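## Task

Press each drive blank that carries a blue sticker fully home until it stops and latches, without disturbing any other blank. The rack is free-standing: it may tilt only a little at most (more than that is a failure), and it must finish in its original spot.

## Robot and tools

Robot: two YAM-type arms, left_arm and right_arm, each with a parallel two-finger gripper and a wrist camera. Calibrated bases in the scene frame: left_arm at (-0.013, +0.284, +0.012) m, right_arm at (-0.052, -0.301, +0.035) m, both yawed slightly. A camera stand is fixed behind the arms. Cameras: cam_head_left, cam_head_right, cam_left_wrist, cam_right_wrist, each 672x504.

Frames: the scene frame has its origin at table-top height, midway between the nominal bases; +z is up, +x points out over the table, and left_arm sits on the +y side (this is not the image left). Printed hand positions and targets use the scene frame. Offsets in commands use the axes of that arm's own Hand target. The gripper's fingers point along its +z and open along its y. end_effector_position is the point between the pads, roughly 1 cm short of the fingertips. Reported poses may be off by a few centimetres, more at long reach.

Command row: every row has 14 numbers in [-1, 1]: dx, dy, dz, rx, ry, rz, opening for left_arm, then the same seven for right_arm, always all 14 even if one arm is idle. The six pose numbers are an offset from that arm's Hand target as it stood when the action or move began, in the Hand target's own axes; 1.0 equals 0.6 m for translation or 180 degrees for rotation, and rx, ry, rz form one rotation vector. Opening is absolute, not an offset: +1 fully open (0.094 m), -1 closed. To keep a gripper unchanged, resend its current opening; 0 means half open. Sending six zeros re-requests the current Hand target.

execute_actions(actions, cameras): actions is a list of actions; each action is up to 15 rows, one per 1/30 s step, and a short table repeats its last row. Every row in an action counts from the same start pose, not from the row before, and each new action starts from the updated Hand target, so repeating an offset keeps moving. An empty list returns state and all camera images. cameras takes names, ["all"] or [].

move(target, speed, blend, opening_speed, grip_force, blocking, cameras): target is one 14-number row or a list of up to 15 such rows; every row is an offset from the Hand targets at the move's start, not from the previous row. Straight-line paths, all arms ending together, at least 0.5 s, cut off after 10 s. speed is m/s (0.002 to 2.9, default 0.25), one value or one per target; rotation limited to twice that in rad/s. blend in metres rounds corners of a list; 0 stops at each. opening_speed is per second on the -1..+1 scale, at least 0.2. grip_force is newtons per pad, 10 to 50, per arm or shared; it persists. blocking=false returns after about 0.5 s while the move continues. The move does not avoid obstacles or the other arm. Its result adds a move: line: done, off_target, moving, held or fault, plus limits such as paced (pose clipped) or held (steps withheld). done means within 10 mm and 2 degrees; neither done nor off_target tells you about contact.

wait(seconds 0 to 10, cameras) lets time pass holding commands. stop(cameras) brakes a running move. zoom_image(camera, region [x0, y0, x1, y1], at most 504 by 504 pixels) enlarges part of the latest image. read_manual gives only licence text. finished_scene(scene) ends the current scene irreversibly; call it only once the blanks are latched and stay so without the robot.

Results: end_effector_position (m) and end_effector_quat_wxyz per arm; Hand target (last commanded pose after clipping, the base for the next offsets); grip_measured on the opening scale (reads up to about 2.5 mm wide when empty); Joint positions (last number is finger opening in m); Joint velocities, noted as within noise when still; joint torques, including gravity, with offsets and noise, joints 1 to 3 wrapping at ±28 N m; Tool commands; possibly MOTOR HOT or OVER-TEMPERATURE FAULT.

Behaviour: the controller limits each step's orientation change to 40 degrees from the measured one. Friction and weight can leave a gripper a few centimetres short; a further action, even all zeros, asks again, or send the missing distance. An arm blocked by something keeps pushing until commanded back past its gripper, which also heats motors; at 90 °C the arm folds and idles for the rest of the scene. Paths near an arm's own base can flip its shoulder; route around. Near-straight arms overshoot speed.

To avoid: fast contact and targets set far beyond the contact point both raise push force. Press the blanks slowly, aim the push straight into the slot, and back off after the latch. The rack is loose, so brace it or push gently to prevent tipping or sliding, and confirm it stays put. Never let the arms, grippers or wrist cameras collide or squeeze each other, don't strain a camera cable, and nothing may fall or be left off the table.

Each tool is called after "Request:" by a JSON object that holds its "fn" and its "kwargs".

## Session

Request:
{"fn": "execute_actions", "kwargs": {"actions": []}}

Scene clock: 0.00 s.
left_arm: end_effector_position=(+0.2876, +0.2100, +0.2731) grip_measured=+1.000 end_effector_quat_wxyz=(+0.595, -0.006, +0.801, +0.070) | right_arm: end_effector_position=(+0.2287, -0.0895, +0.2647) grip_measured=+1.000 end_effector_quat_wxyz=(+0.649, -0.075, +0.729, +0.202)
Joint positions: left_arm=[-0.599 0.843 0.697 -0.242 -0.727 -0.157 0.094] | right_arm=[0.921 0.997 0.389 0.523 0.478 0.238 0.094]
Joint velocities: within noise
Joint torques (N m): no reading
Heat: left arm: 28 °C; right arm: 29 °C.
Hand target: left_arm +0.2868, +0.2097, +0.2880; +0.609, -0.018, +0.790, +0.059 | right_arm +0.2278, -0.0886, +0.2743; +0.656, -0.074, +0.722, +0.206
Tool commands: left_gripper/opening=+1.0 right_gripper/opening=+1.0

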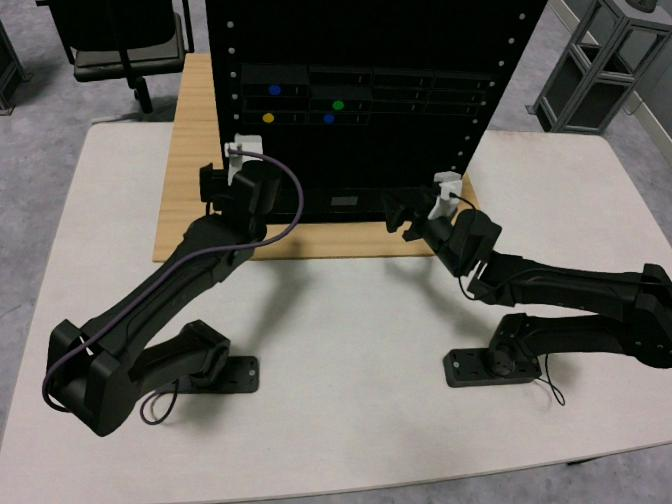

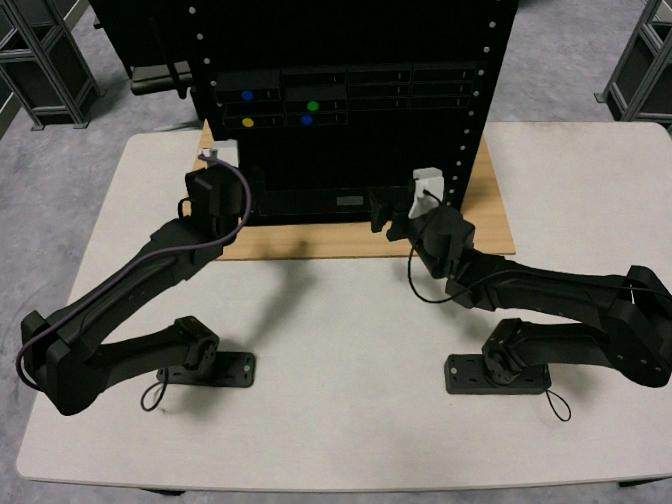

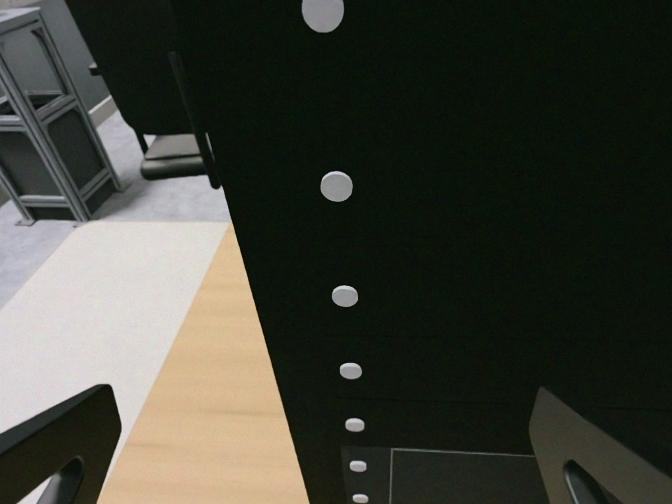

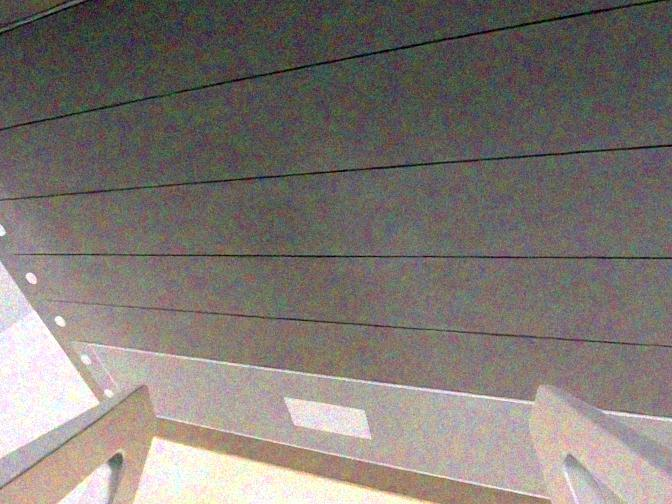

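Request:
{"fn": "move", "kwargs": {"target": [-0.213,-0.095,-0.19,0.0348,-0.0818,-0.0185,-1,0,0,0,0,0,0,1], "cameras": ["cam_left_wrist"]}}

Scene clock: 3.33 s.
left_arm: end_effector_position=(+0.2167, +0.1273, +0.4159) grip_measured=-0.996 end_effector_quat_wxyz=(+0.694, +0.037, +0.718, +0.022) | right_arm: end_effector_position=(+0.2287, -0.0895, +0.2647) grip_measured=+1.000 end_effector_quat_wxyz=(+0.649, -0.075, +0.729, +0.202)
Joint positions: left_arm=[-1.22 0.901 1.037 -0.244 -1.241 -0.018 0] | right_arm=[0.921 0.997 0.389 0.523 0.478 0.238 0.094]
Joint torques (N m): left_arm=[-0.59 -0.4 7.62 2.07 -0.18 0.09] | right_arm=[-0.05 -2.59 7.6 1.54 0.02 -0.02]
Heat: left arm: 28 °C; right arm: 29 °C.
Hand target: left_arm +0.2157, +0.1346, +0.4359; +0.707, +0.000, +0.707, +0.000 | right_arm +0.2278, -0.0886, +0.2743; +0.656, -0.074, +0.722, +0.206
Off the commanded pose: left_arm 0.021 m, 5 deg | right_arm 0.010 m, 1 deg.
move: off_target (left_arm)
Images, in order (width x height): cam_left_wrist 672x504.

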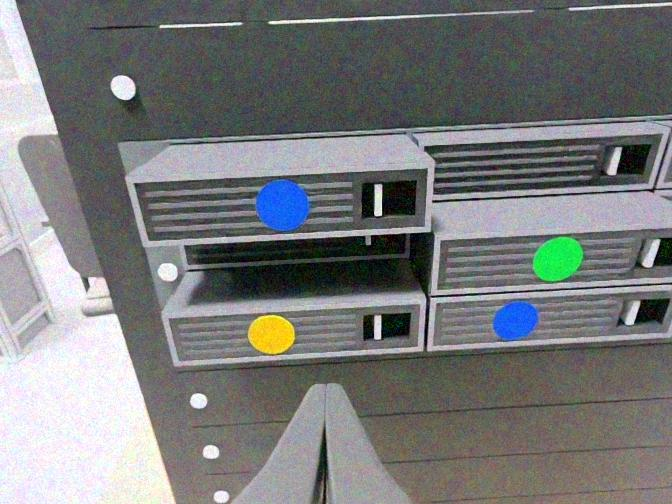

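Request:
{"fn": "move", "kwargs": {"target": [[-0.038,0.002,0.07,0,0,0,-1,0,0,0,0,0,0,1],[-0.038,0.002,0.12,0,0,0,-1,0,0,0,0,0,0,1]], "cameras": ["cam_left_wrist"], "speed": [0.15,0.08], "blend": [0.01,0]}}

Scene clock: 6.27 s.
left_arm: end_effector_position=(+0.2887, +0.1343, +0.4263) grip_measured=-0.996 end_effector_quat_wxyz=(+0.681, +0.030, +0.731, +0.035) | right_arm: end_effector_position=(+0.2287, -0.0895, +0.2647) grip_measured=+1.000 end_effector_quat_wxyz=(+0.649, -0.075, +0.729, +0.202)
Joint positions: left_arm=[-0.855 1.048 1.166 -0.233 -0.905 0.001 0] | right_arm=[0.921 0.997 0.389 0.523 0.478 0.238 0.094]
Joint torques (N m): left_arm=[0.65 -1.65 9.1 2.36 0.15 0.03] | right_arm=[-0.06 -2.55 7.61 1.54 0.02 -0.03]
Heat: left arm: 28 °C; right arm: 30 °C.
Hand target: left_arm +0.2877, +0.1358, +0.4587; +0.707, +0.000, +0.707, +0.000 | right_arm +0.2278, -0.0886, +0.2743; +0.656, -0.074, +0.722, +0.206
Off the commanded pose: left_arm 0.032 m, 7 deg | right_arm 0.010 m, 1 deg.
move: off_target (left_arm)
Images, in order (width x height): cam_left_wrist 672x504.

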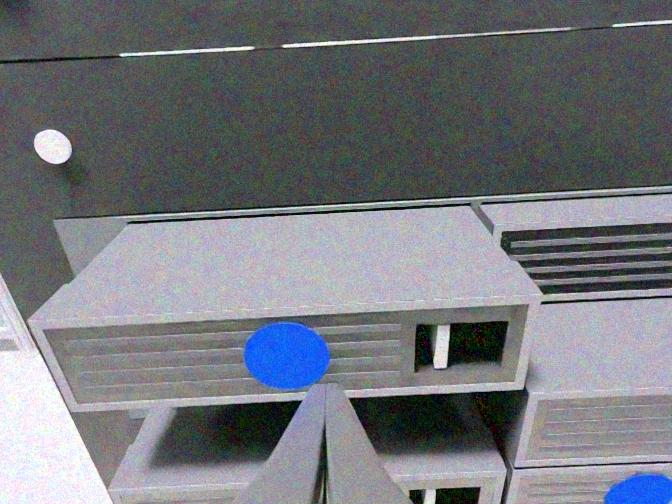

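Request:
{"fn": "move", "kwargs": {"target": [[-0.022,0.006,-0.015,0,0,0,-1,0,0,0,0,0,0,1],[-0.022,0.006,0.02,0,0,0,-1,0,0,0,0,0,0,1]], "cameras": ["cam_left_wrist"], "speed": 0.08}}

Scene clock: 8.83 s.
left_arm: end_effector_position=(+0.3026, +0.1368, +0.4451) grip_measured=-0.996 end_effector_quat_wxyz=(+0.687, +0.019, +0.726, +0.025) | right_arm: end_effector_position=(+0.2287, -0.0895, +0.2647) grip_measured=+1.000 end_effector_quat_wxyz=(+0.649, -0.075, +0.729, +0.202)
Joint positions: left_arm=[-0.794 1.091 1.243 -0.233 -0.845 0.001 0] | right_arm=[0.921 0.997 0.389 0.523 0.478 0.238 0.094]
Joint torques (N m): left_arm=[0.59 -2.06 8.96 2 0.16 0.03] | right_arm=[-0.05 -2.59 7.57 1.54 0.02 -0.03]
Heat: left arm: 29 °C; right arm: 30 °C.
Hand target: left_arm +0.2997, +0.1394, +0.4719; +0.707, +0.000, +0.707, +0.000 | right_arm +0.2278, -0.0886, +0.2743; +0.656, -0.074, +0.722, +0.206
Off the commanded pose: left_arm 0.027 m, 5 deg | right_arm 0.010 m, 1 deg.
move: off_target (left_arm)
Images, in order (width x height): cam_left_wrist 672x504.

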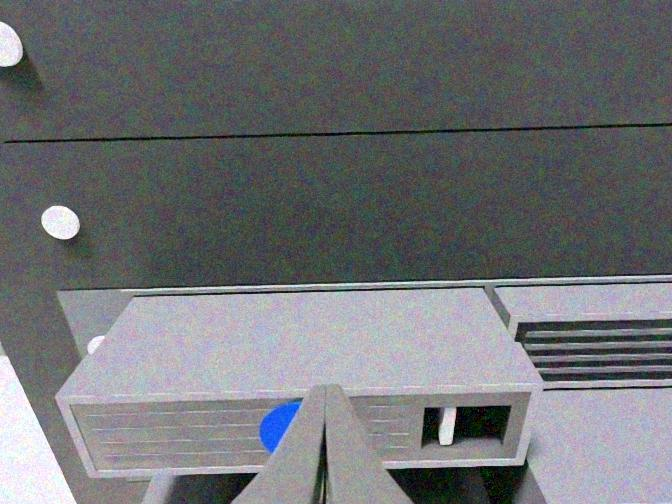

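Request:
{"fn": "move", "kwargs": {"target": [[0.013,0,-0.005,0,0,0,-1,0,0,0,0,0,0,1],[0.013,0,0.05,0,0,0,-1,0,0,0,0,0,0,1]], "cameras": ["cam_left_wrist"], "speed": 0.08}}

Scene clock: 11.40 s.
left_arm: end_effector_position=(+0.3285, +0.1343, +0.4302) grip_measured=-0.996 end_effector_quat_wxyz=(+0.676, +0.030, +0.736, +0.026) | right_arm: end_effector_position=(+0.2287, -0.0895, +0.2647) grip_measured=+1.000 end_effector_quat_wxyz=(+0.649, -0.075, +0.729, +0.202)
Joint positions: left_arm=[-0.706 1.149 1.243 -0.209 -0.744 0.001 0] | right_arm=[0.921 0.997 0.389 0.523 0.478 0.238 0.094]
Joint torques (N m): left_arm=[0.81 -2.44 8.79 2.48 0.16 0.04] | right_arm=[-0.05 -2.59 7.58 1.54 0.01 -0.02]
Heat: left arm: 29 °C; right arm: 30 °C.
Hand target: left_arm +0.3297, +0.1394, +0.4641; +0.707, +0.000, +0.707, +0.000 | right_arm +0.2278, -0.0886, +0.2743; +0.656, -0.074, +0.722, +0.206
Off the commanded pose: left_arm 0.034 m, 7 deg | right_arm 0.010 m, 1 deg.
move: off_target (left_arm)
Images, in order (width x height): cam_left_wrist 672x504.

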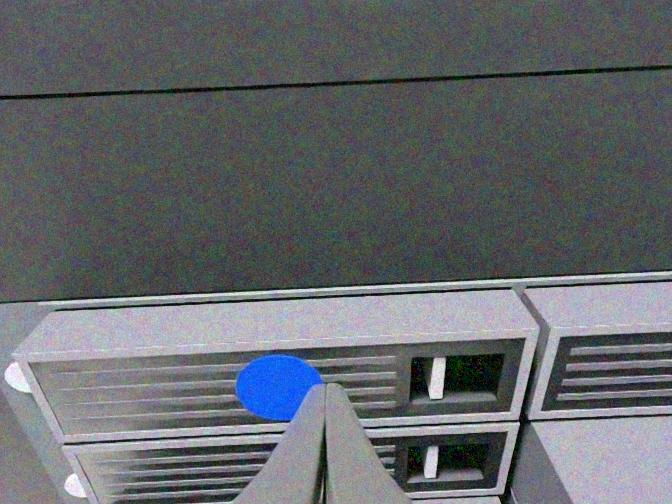

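Request:
{"fn": "move", "kwargs": {"target": [-0.012,0,0.072,0,0,0,-1,0,0,0,0,0,0,1], "cameras": ["cam_left_wrist"], "speed": 0.07}}

Scene clock: 13.50 s.
left_arm: end_effector_position=(+0.3301, +0.1351, +0.4329) grip_measured=-0.996 end_effector_quat_wxyz=(+0.664, +0.055, +0.745, +0.010) | right_arm: end_effector_position=(+0.2287, -0.0895, +0.2647) grip_measured=+1.000 end_effector_quat_wxyz=(+0.649, -0.075, +0.729, +0.202)
Joint positions: left_arm=[-0.66 1.145 1.286 -0.287 -0.638 0.001 0] | right_arm=[0.921 0.997 0.389 0.523 0.478 0.238 0.094]
Joint torques (N m): left_arm=[6.17 4.51 11.17 3.66 0.15 0.04] | right_arm=[-0.05 -2.58 7.6 1.54 0.02 -0.02]
Heat: left arm: 30 °C; right arm: 30 °C.
Hand target: left_arm +0.3729, +0.1393, +0.4713; +0.707, +0.000, +0.707, +0.000 | right_arm +0.2278, -0.0886, +0.2743; +0.656, -0.074, +0.722, +0.206
Off the commanded pose: left_arm 0.058 m, 9 deg | right_arm 0.010 m, 1 deg.
move: off_target (left_arm)
Images, in order (width x height): cam_left_wrist 672x504.

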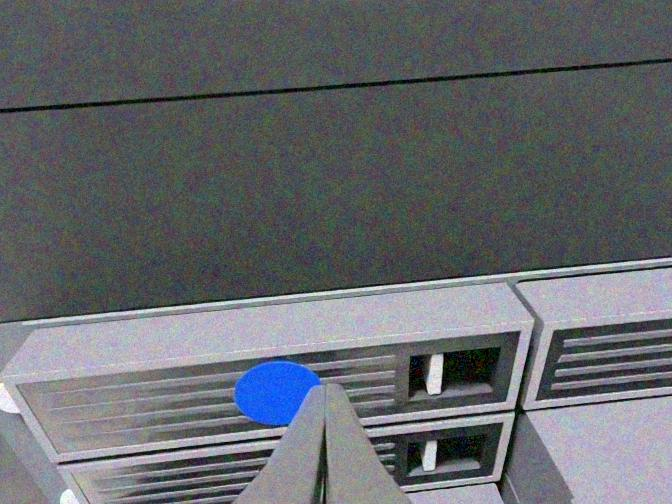

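Request:
{"fn": "move", "kwargs": {"target": [[0.02,0,-0.23,0,0,0,-1,0,0,0,0,0,0,1],[0.169,-0.177,-0.2465,-0.1306,-0.1306,0.4875,-1,0,0,0,0,0,0,1]], "cameras": ["cam_left_wrist","cam_head_left","cam_head_right"], "speed": 0.22, "blend": [0.02,0]}}

Scene clock: 23.20 s.
left_arm: end_effector_position=(+0.2289, +0.0300, +0.3583) grip_measured=-0.996 end_effector_quat_wxyz=(+0.632, +0.433, +0.382, +0.517) | right_arm: end_effector_position=(+0.2287, -0.0895, +0.2647) grip_measured=+1.000 end_effector_quat_wxyz=(+0.649, -0.075, +0.729, +0.202)
Joint positions: left_arm=[-1.216 1.373 0.575 1.454 -0.995 2.107 0] | right_arm=[0.921 0.997 0.389 0.523 0.478 0.238 0.094]
Joint torques (N m): left_arm=[0.91 -5.01 4.83 1.22 0.63 0.05] | right_arm=[-0.06 -2.58 7.6 1.54 0.02 -0.02]
Heat: left arm: 31 °C; right arm: 31 °C.
Hand target: left_arm +0.2250, +0.0331, +0.3699; +0.613, +0.353, +0.354, +0.612 | right_arm +0.2278, -0.0886, +0.2743; +0.656, -0.074, +0.722, +0.206
Off the commanded pose: left_arm 0.013 m, 15 deg | right_arm 0.010 m, 1 deg.
joint sent to its limit (left arm) — joint 6 (wrist roll), upper limit. The joint targets are off in position and orientation.
move: off_target (left_arm)
Images, in order (width x height): cam_head_left 672x504, cam_head_right 672x504, cam_left_wrist 672x504.

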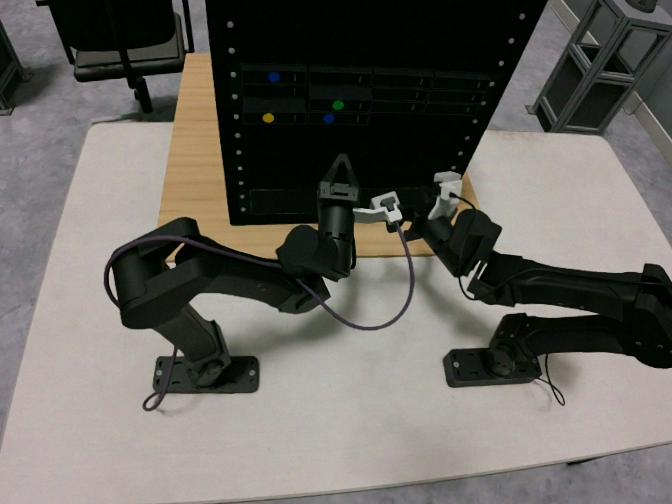

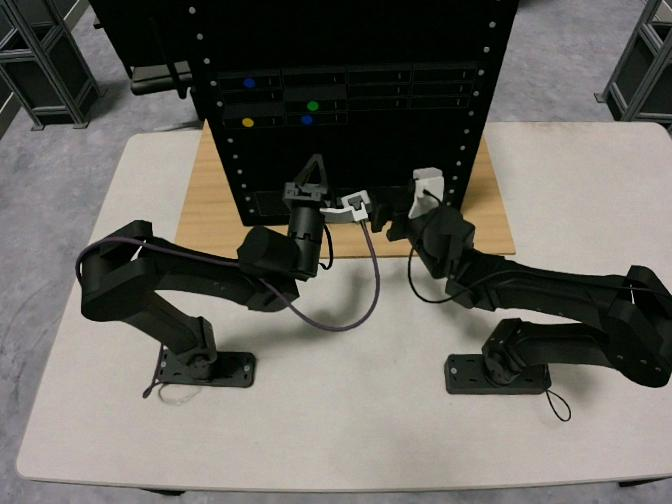

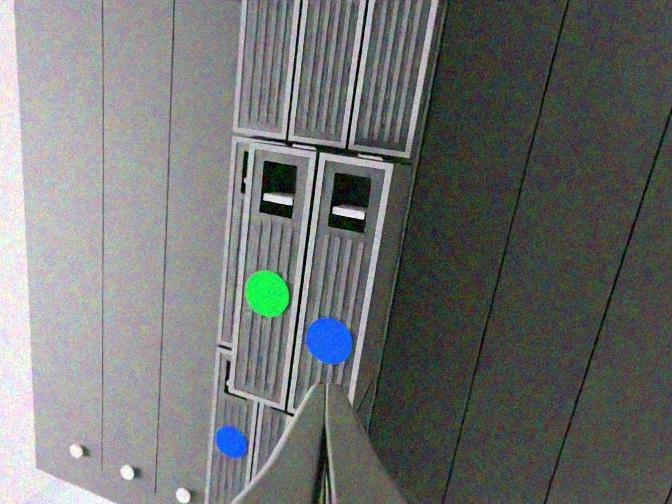

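Request:
{"fn": "move", "kwargs": {"target": [[0,-0.007,0.0,0.042,-0.032,-0.023,-1,-0.033,-0.18,-0.079,0,0,0,1],[0,-0.007,0.059,0.042,-0.032,-0.023,-1,-0.033,-0.18,-0.079,0,0,0,1]], "cameras": ["cam_left_wrist","cam_head_left"], "speed": 0.12}}

Scene clock: 30.03 s.
left_arm: end_effector_position=(+0.2580, +0.0412, +0.3698) grip_measured=-0.996 end_effector_quat_wxyz=(+0.615, +0.415, +0.387, +0.548) | right_arm: end_effector_position=(+0.2287, -0.2101, +0.2885) grip_measured=+1.000 end_effector_quat_wxyz=(+0.675, -0.063, +0.704, +0.211)
Joint positions: left_arm=[-1.105 1.404 0.632 1.43 -0.949 2.108 0] | right_arm=[0.223 0.538 0.298 0.239 -0.208 0.213 0.094]
Joint torques (N m): left_arm=[0.57 -3.63 8.13 0.74 0.61 0.06] | right_arm=[-0.47 0.12 6.83 1.11 -0.11 -0.18]
Heat: left arm: 31 °C; right arm: 31 °C.
Hand target: left_arm +0.2578, +0.0331, +0.3840; +0.627, +0.410, +0.375, +0.547 | right_arm +0.2274, -0.2082, +0.2746; +0.656, -0.074, +0.722, +0.206
Off the commanded pose: left_arm 0.016 m, 2 deg | right_arm 0.014 m, 3 deg.
joint sent to its limit (left arm) — joint 6 (wrist roll), upper limit. The joint targets are off in position, not in orientation.
move: off_target (left_arm, right_arm)
Images, in order (width x height): cam_head_left 672x504, cam_left_wrist 672x504.

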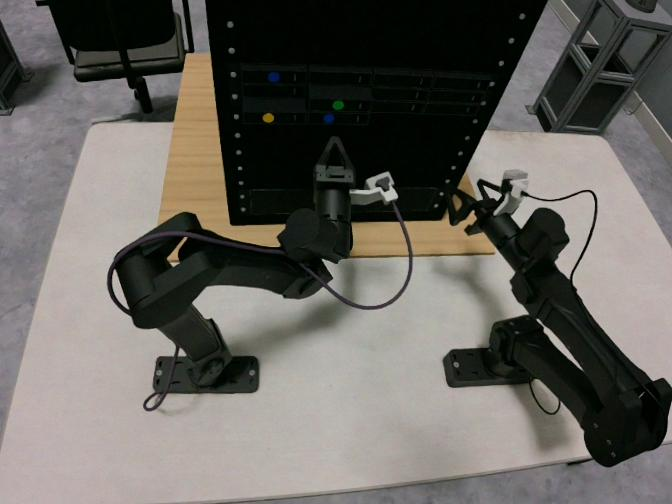

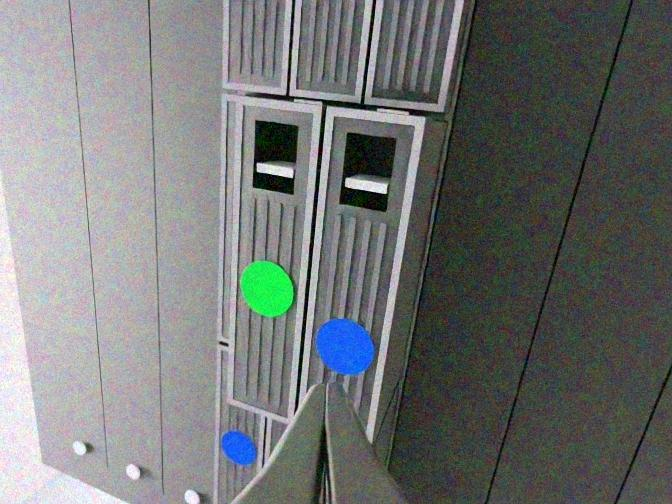

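Request:
{"fn": "move", "kwargs": {"target": [[-0.018,0,0.002,0,0,0,-1,0,0,0,0,0,0,1],[-0.011,-0.0187,0.0575,0,0,0,-1,0,0,0,0,0,0,1]], "cameras": ["cam_left_wrist","cam_head_left"], "speed": 0.06}}

Scene clock: 34.87 s.
left_arm: end_effector_position=(+0.2922, +0.0300, +0.3725) grip_measured=-0.996 end_effector_quat_wxyz=(+0.606, +0.418, +0.380, +0.560) | right_arm: end_effector_position=(+0.2287, -0.2101, +0.2885) grip_measured=+1.000 end_effector_quat_wxyz=(+0.675, -0.063, +0.704, +0.211)
Joint positions: left_arm=[-1.008 1.49 0.729 1.358 -0.871 2.058 0] | right_arm=[0.223 0.538 0.298 0.239 -0.208 0.213 0.094]
Joint torques (N m): left_arm=[0.62 -4.62 8.38 0.78 0.56 -0.23] | right_arm=[-0.47 0.12 6.84 1.11 -0.1 -0.18]
Heat: left arm: 30 °C; right arm: 31 °C.
Hand target: left_arm +0.2929, +0.0222, +0.3870; +0.627, +0.410, +0.375, +0.547 | right_arm +0.2274, -0.2082, +0.2746; +0.656, -0.074, +0.722, +0.206
Off the commanded pose: left_arm 0.016 m, 3 deg | right_arm 0.014 m, 3 deg.
move: off_target (left_arm, right_arm)
Images, in order (width x height): cam_head_left 672x504, cam_left_wrist 672x504.

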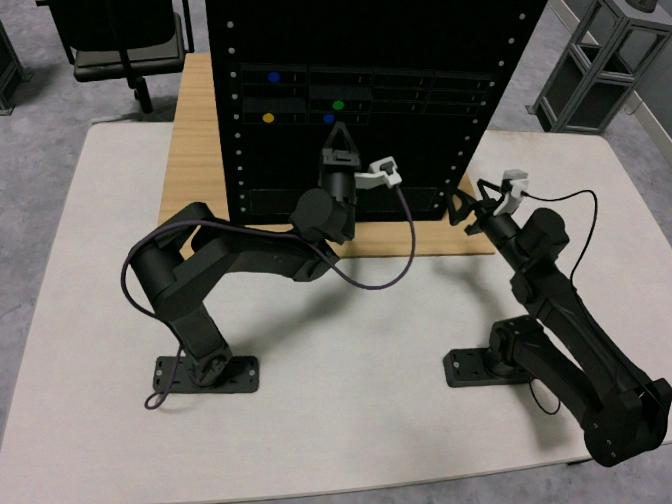

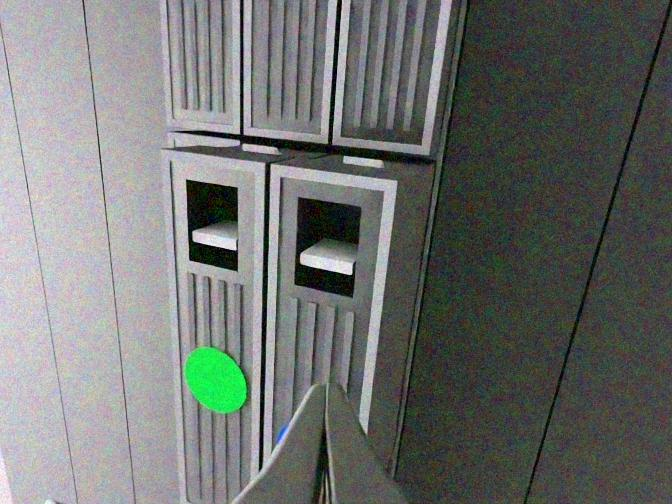

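Request:
{"fn": "move", "kwargs": {"target": [0.006,-0.0127,0.0485,0,0,0,-1,0,0,0,0,0,0,1], "cameras": ["cam_left_wrist"], "speed": 0.06}}

Scene clock: 36.87 s.
left_arm: end_effector_position=(+0.3215, +0.0297, +0.3776) grip_measured=-0.996 end_effector_quat_wxyz=(+0.609, +0.416, +0.380, +0.559) | right_arm: end_effector_position=(+0.2287, -0.2101, +0.2885) grip_measured=+1.000 end_effector_quat_wxyz=(+0.675, -0.063, +0.704, +0.211)
Joint positions: left_arm=[-0.921 1.531 0.799 1.282 -0.796 1.987 0] | right_arm=[0.223 0.538 0.298 0.239 -0.208 0.213 0.094]
Joint torques (N m): left_arm=[0.65 -4.98 8.5 0.85 0.51 -0.25] | right_arm=[-0.47 0.12 6.83 1.11 -0.11 -0.18]
Heat: left arm: 30 °C; right arm: 31 °C.
Hand target: left_arm +0.3229, +0.0222, +0.3910; +0.627, +0.410, +0.375, +0.547 | right_arm +0.2274, -0.2082, +0.2746; +0.656, -0.074, +0.722, +0.206
Off the commanded pose: left_arm 0.015 m, 3 deg | right_arm 0.014 m, 3 deg.
move: off_target (left_arm, right_arm)
Images, in order (width x height): cam_left_wrist 672x504.

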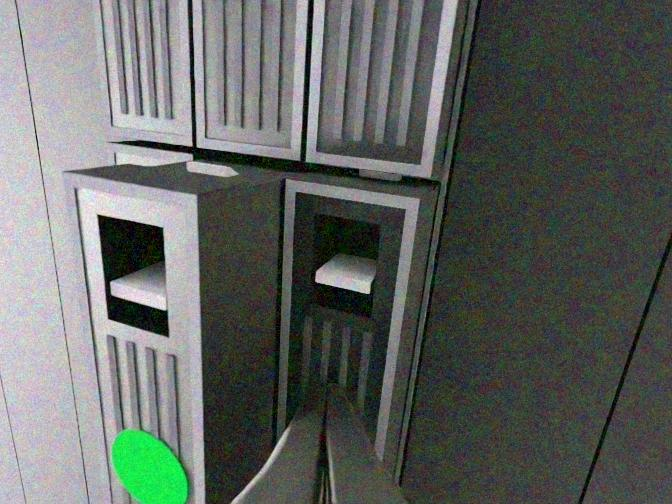

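Request:
{"fn": "move", "kwargs": {"target": [[0.005,-0.022,0.036,0,0,0,-1,0,0,0,0,0,0,1],[0.008,-0.031,0.057,0,0,0,-1,0,0,0,0,0,0,1]], "cameras": ["cam_left_wrist"], "speed": 0.06, "blend": [0.005,0]}}

Scene clock: 38.77 s.
left_arm: end_effector_position=(+0.3321, +0.0257, +0.3772) grip_measured=-0.996 end_effector_quat_wxyz=(+0.628, +0.403, +0.385, +0.544) | right_arm: end_effector_position=(+0.2287, -0.2101, +0.2885) grip_measured=+1.000 end_effector_quat_wxyz=(+0.675, -0.063, +0.704, +0.211)
Joint positions: left_arm=[-0.895 1.573 0.827 1.298 -0.762 1.924 0] | right_arm=[0.223 0.538 0.298 0.239 -0.208 0.213 0.094]
Joint torques (N m): left_arm=[5.72 -2.63 11.22 0.37 0.97 -0.3] | right_arm=[-0.46 0.12 6.86 1.12 -0.1 -0.18]
Heat: left arm: 30 °C; right arm: 31 °C.
Hand target: left_arm +0.3619, +0.0222, +0.3868; +0.627, +0.410, +0.375, +0.547 | right_arm +0.2274, -0.2082, +0.2746; +0.656, -0.074, +0.722, +0.206
Off the commanded pose: left_arm 0.032 m, 1 deg | right_arm 0.014 m, 3 deg.
move: off_target (left_arm, right_arm)
Images, in order (width x height): cam_left_wrist 672x504.

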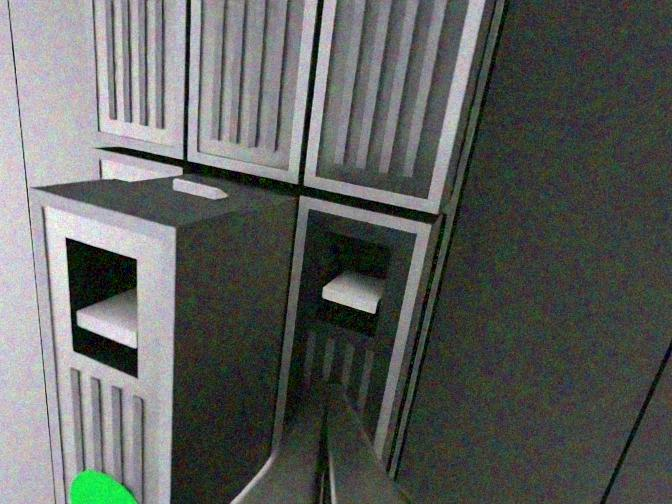

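Request:
{"fn": "move", "kwargs": {"target": [-0.028,0.077,-0.218,0,0,0,-1,0,0,0,0,0,0,1], "cameras": ["cam_left_wrist","cam_head_left","cam_head_right"], "speed": 0.15}}

Scene clock: 43.87 s.
left_arm: end_effector_position=(+0.2254, +0.0112, +0.3686) grip_measured=-0.996 end_effector_quat_wxyz=(+0.625, +0.456, +0.371, +0.514) | right_arm: end_effector_position=(+0.2287, -0.2101, +0.2885) grip_measured=+1.000 end_effector_quat_wxyz=(+0.675, -0.063, +0.704, +0.211)
Joint positions: left_arm=[-1.245 1.367 0.649 1.327 -1 2.107 0] | right_arm=[0.223 0.538 0.298 0.239 -0.208 0.213 0.094]
Joint torques (N m): left_arm=[-0.59 -5.49 5.11 1.44 0.17 0.05] | right_arm=[-0.46 0.13 6.83 1.11 -0.11 -0.19]
Heat: left arm: 30 °C; right arm: 31 °C.
Hand target: left_arm +0.2223, +0.0223, +0.3798; +0.627, +0.410, +0.375, +0.547 | right_arm +0.2274, -0.2082, +0.2746; +0.656, -0.074, +0.722, +0.206
Off the commanded pose: left_arm 0.016 m, 7 deg | right_arm 0.014 m, 3 deg.
joint sent to its limit (left arm) — joint 6 (wrist roll), upper limit. The joint targets are off in position and orientation.
move: off_target (left_arm, right_arm)
Images, in order (width x height): cam_head_left 672x504, cam_head_right 672x504, cam_left_wrist 672x504.

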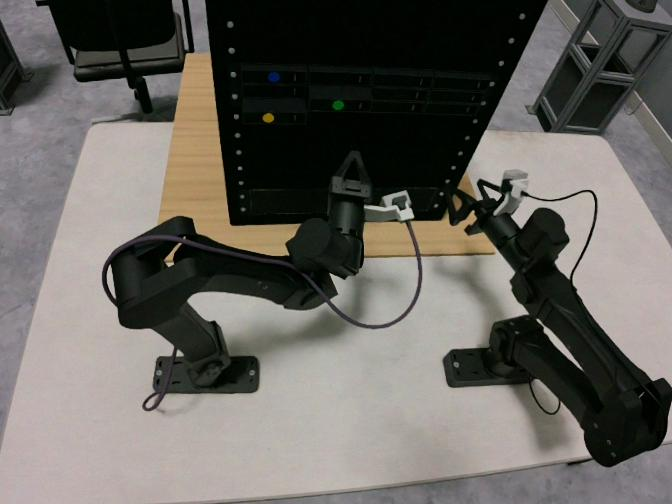

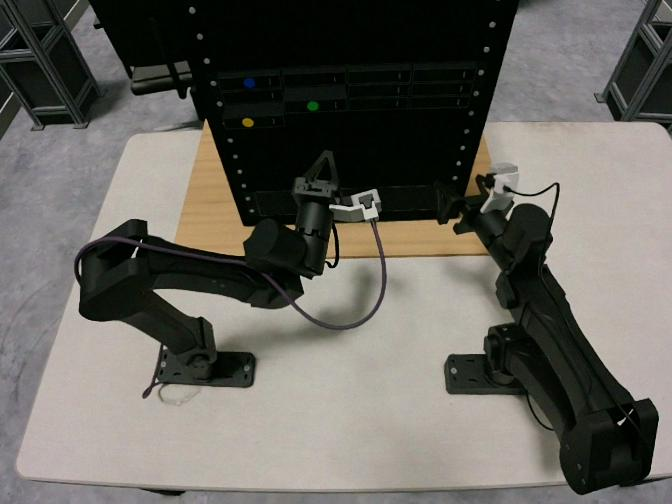

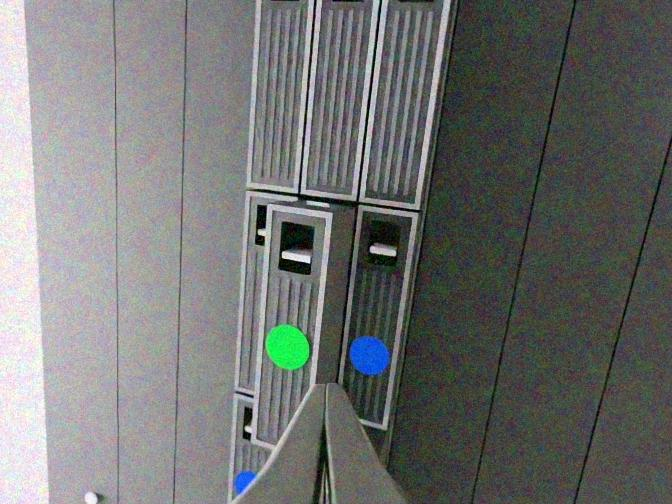

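Request:
{"fn": "finished_scene", "kwargs": {"scene": 3}}

The scene is finished: the task was done.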